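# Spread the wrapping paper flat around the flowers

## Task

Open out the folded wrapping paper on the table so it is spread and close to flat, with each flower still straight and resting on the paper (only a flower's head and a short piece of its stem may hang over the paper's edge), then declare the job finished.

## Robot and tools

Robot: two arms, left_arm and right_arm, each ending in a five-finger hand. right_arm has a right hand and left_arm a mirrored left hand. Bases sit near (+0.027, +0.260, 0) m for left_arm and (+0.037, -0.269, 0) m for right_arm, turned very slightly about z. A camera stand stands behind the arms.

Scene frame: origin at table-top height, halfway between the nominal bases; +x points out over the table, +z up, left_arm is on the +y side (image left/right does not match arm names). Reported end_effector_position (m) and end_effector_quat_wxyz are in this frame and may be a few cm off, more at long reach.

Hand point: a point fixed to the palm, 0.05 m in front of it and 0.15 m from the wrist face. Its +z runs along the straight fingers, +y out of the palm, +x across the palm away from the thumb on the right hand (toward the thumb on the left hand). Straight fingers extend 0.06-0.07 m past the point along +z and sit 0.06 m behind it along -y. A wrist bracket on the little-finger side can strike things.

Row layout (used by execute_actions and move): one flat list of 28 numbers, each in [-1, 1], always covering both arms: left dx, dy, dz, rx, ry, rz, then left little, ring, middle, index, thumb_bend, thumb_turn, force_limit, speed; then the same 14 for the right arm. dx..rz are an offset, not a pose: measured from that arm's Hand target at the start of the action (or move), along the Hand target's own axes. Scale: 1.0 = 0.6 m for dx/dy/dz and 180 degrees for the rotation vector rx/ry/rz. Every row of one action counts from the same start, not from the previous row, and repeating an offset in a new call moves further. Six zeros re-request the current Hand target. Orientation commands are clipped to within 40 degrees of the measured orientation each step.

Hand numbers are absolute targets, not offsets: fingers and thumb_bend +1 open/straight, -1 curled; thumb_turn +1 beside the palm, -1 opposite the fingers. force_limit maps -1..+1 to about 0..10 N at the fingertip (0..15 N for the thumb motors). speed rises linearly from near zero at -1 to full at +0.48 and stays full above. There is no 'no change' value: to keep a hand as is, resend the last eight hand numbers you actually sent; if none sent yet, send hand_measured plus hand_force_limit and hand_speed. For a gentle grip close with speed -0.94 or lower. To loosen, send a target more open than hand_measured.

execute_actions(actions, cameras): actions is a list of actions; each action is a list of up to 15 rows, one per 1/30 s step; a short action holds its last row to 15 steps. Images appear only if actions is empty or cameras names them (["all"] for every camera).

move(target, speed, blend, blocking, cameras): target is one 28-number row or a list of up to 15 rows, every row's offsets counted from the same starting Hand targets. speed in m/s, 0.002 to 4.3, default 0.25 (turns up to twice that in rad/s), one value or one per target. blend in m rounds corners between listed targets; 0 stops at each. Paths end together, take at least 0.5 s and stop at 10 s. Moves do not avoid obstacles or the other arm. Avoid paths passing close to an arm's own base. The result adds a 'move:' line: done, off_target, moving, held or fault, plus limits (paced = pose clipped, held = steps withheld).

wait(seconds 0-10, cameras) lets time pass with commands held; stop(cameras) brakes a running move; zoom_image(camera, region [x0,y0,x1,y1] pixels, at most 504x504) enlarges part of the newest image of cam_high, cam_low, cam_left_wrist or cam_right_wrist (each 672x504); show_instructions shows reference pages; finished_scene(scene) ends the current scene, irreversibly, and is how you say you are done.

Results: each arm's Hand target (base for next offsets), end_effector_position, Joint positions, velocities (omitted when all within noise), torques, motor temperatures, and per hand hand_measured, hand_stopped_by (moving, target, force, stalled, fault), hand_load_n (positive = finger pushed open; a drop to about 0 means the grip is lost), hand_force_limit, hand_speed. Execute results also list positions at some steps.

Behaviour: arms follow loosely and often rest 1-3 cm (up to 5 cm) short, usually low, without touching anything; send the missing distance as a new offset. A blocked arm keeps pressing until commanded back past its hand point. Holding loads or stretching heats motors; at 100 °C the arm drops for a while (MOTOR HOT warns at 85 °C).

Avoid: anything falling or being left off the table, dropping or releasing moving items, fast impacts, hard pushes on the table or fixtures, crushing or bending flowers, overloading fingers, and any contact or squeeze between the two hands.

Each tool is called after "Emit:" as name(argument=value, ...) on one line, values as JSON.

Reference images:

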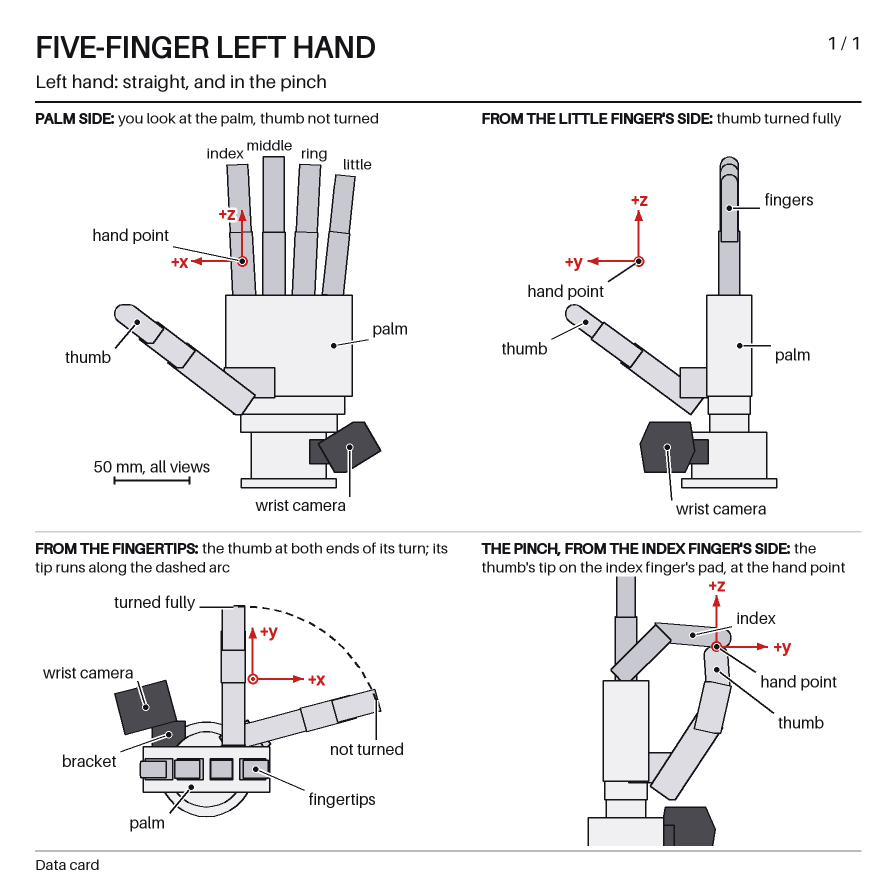

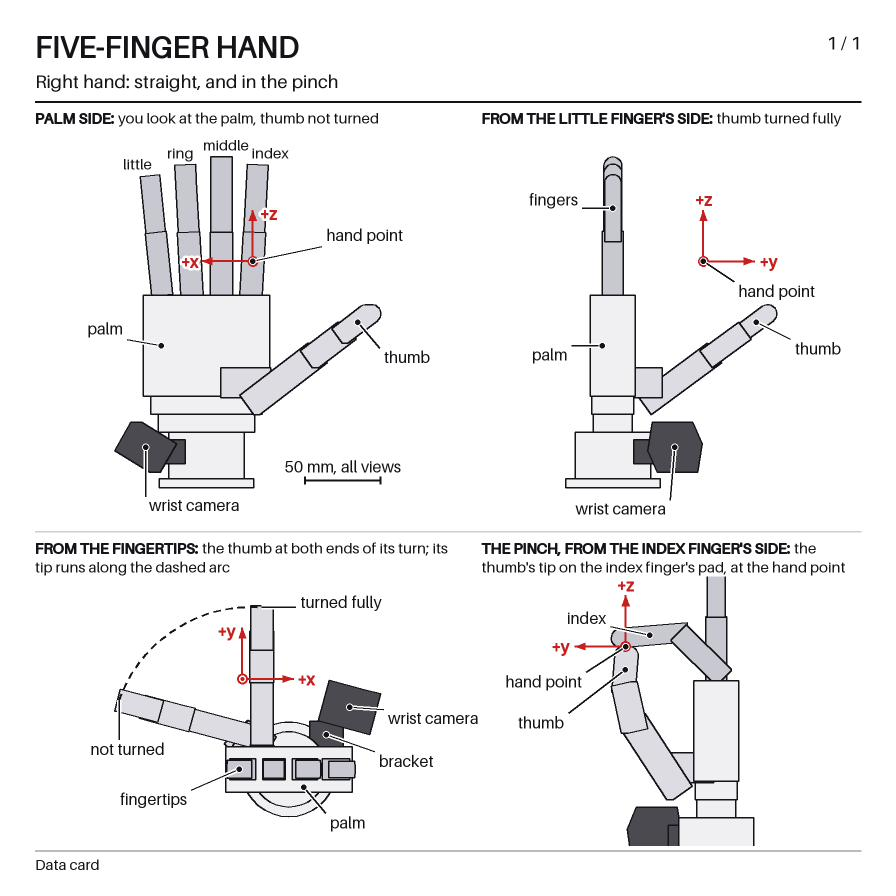

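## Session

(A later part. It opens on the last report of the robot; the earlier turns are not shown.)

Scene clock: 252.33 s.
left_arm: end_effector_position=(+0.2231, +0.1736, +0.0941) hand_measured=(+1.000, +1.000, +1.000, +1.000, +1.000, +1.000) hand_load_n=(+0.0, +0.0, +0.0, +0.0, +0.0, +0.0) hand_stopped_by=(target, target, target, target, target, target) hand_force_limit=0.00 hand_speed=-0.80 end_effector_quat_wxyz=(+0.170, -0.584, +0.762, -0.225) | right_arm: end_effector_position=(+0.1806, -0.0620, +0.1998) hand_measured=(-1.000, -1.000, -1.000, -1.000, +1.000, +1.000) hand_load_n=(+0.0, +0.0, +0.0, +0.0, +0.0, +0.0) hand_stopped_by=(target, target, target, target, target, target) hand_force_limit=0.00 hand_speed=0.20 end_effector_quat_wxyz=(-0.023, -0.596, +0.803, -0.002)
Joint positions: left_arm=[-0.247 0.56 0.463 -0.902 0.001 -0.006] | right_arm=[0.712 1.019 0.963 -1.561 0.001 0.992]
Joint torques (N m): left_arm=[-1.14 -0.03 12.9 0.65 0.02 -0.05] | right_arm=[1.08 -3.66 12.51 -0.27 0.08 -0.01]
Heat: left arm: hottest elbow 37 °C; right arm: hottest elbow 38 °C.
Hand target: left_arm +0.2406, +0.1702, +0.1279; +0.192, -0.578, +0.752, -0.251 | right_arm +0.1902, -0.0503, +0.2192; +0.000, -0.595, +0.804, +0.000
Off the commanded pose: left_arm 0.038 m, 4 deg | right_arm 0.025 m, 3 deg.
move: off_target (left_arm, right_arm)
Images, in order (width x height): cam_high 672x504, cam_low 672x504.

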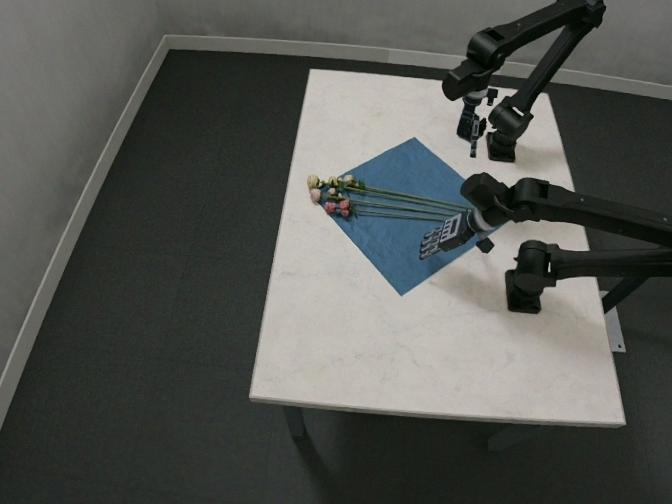

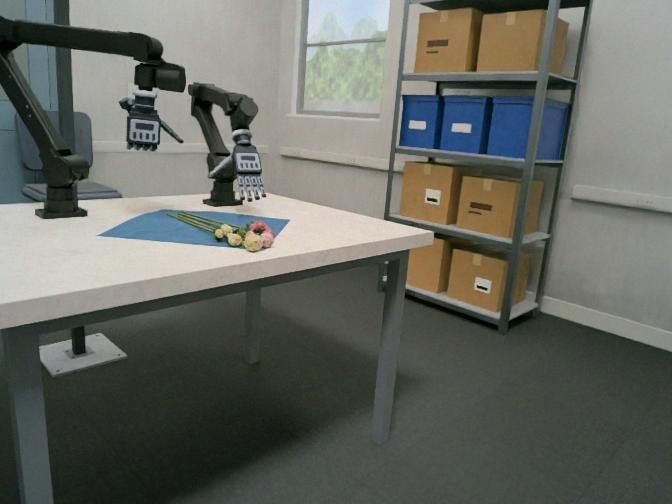

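Emit:
finished_scene(scene=2)

The scene is finished: the task was done.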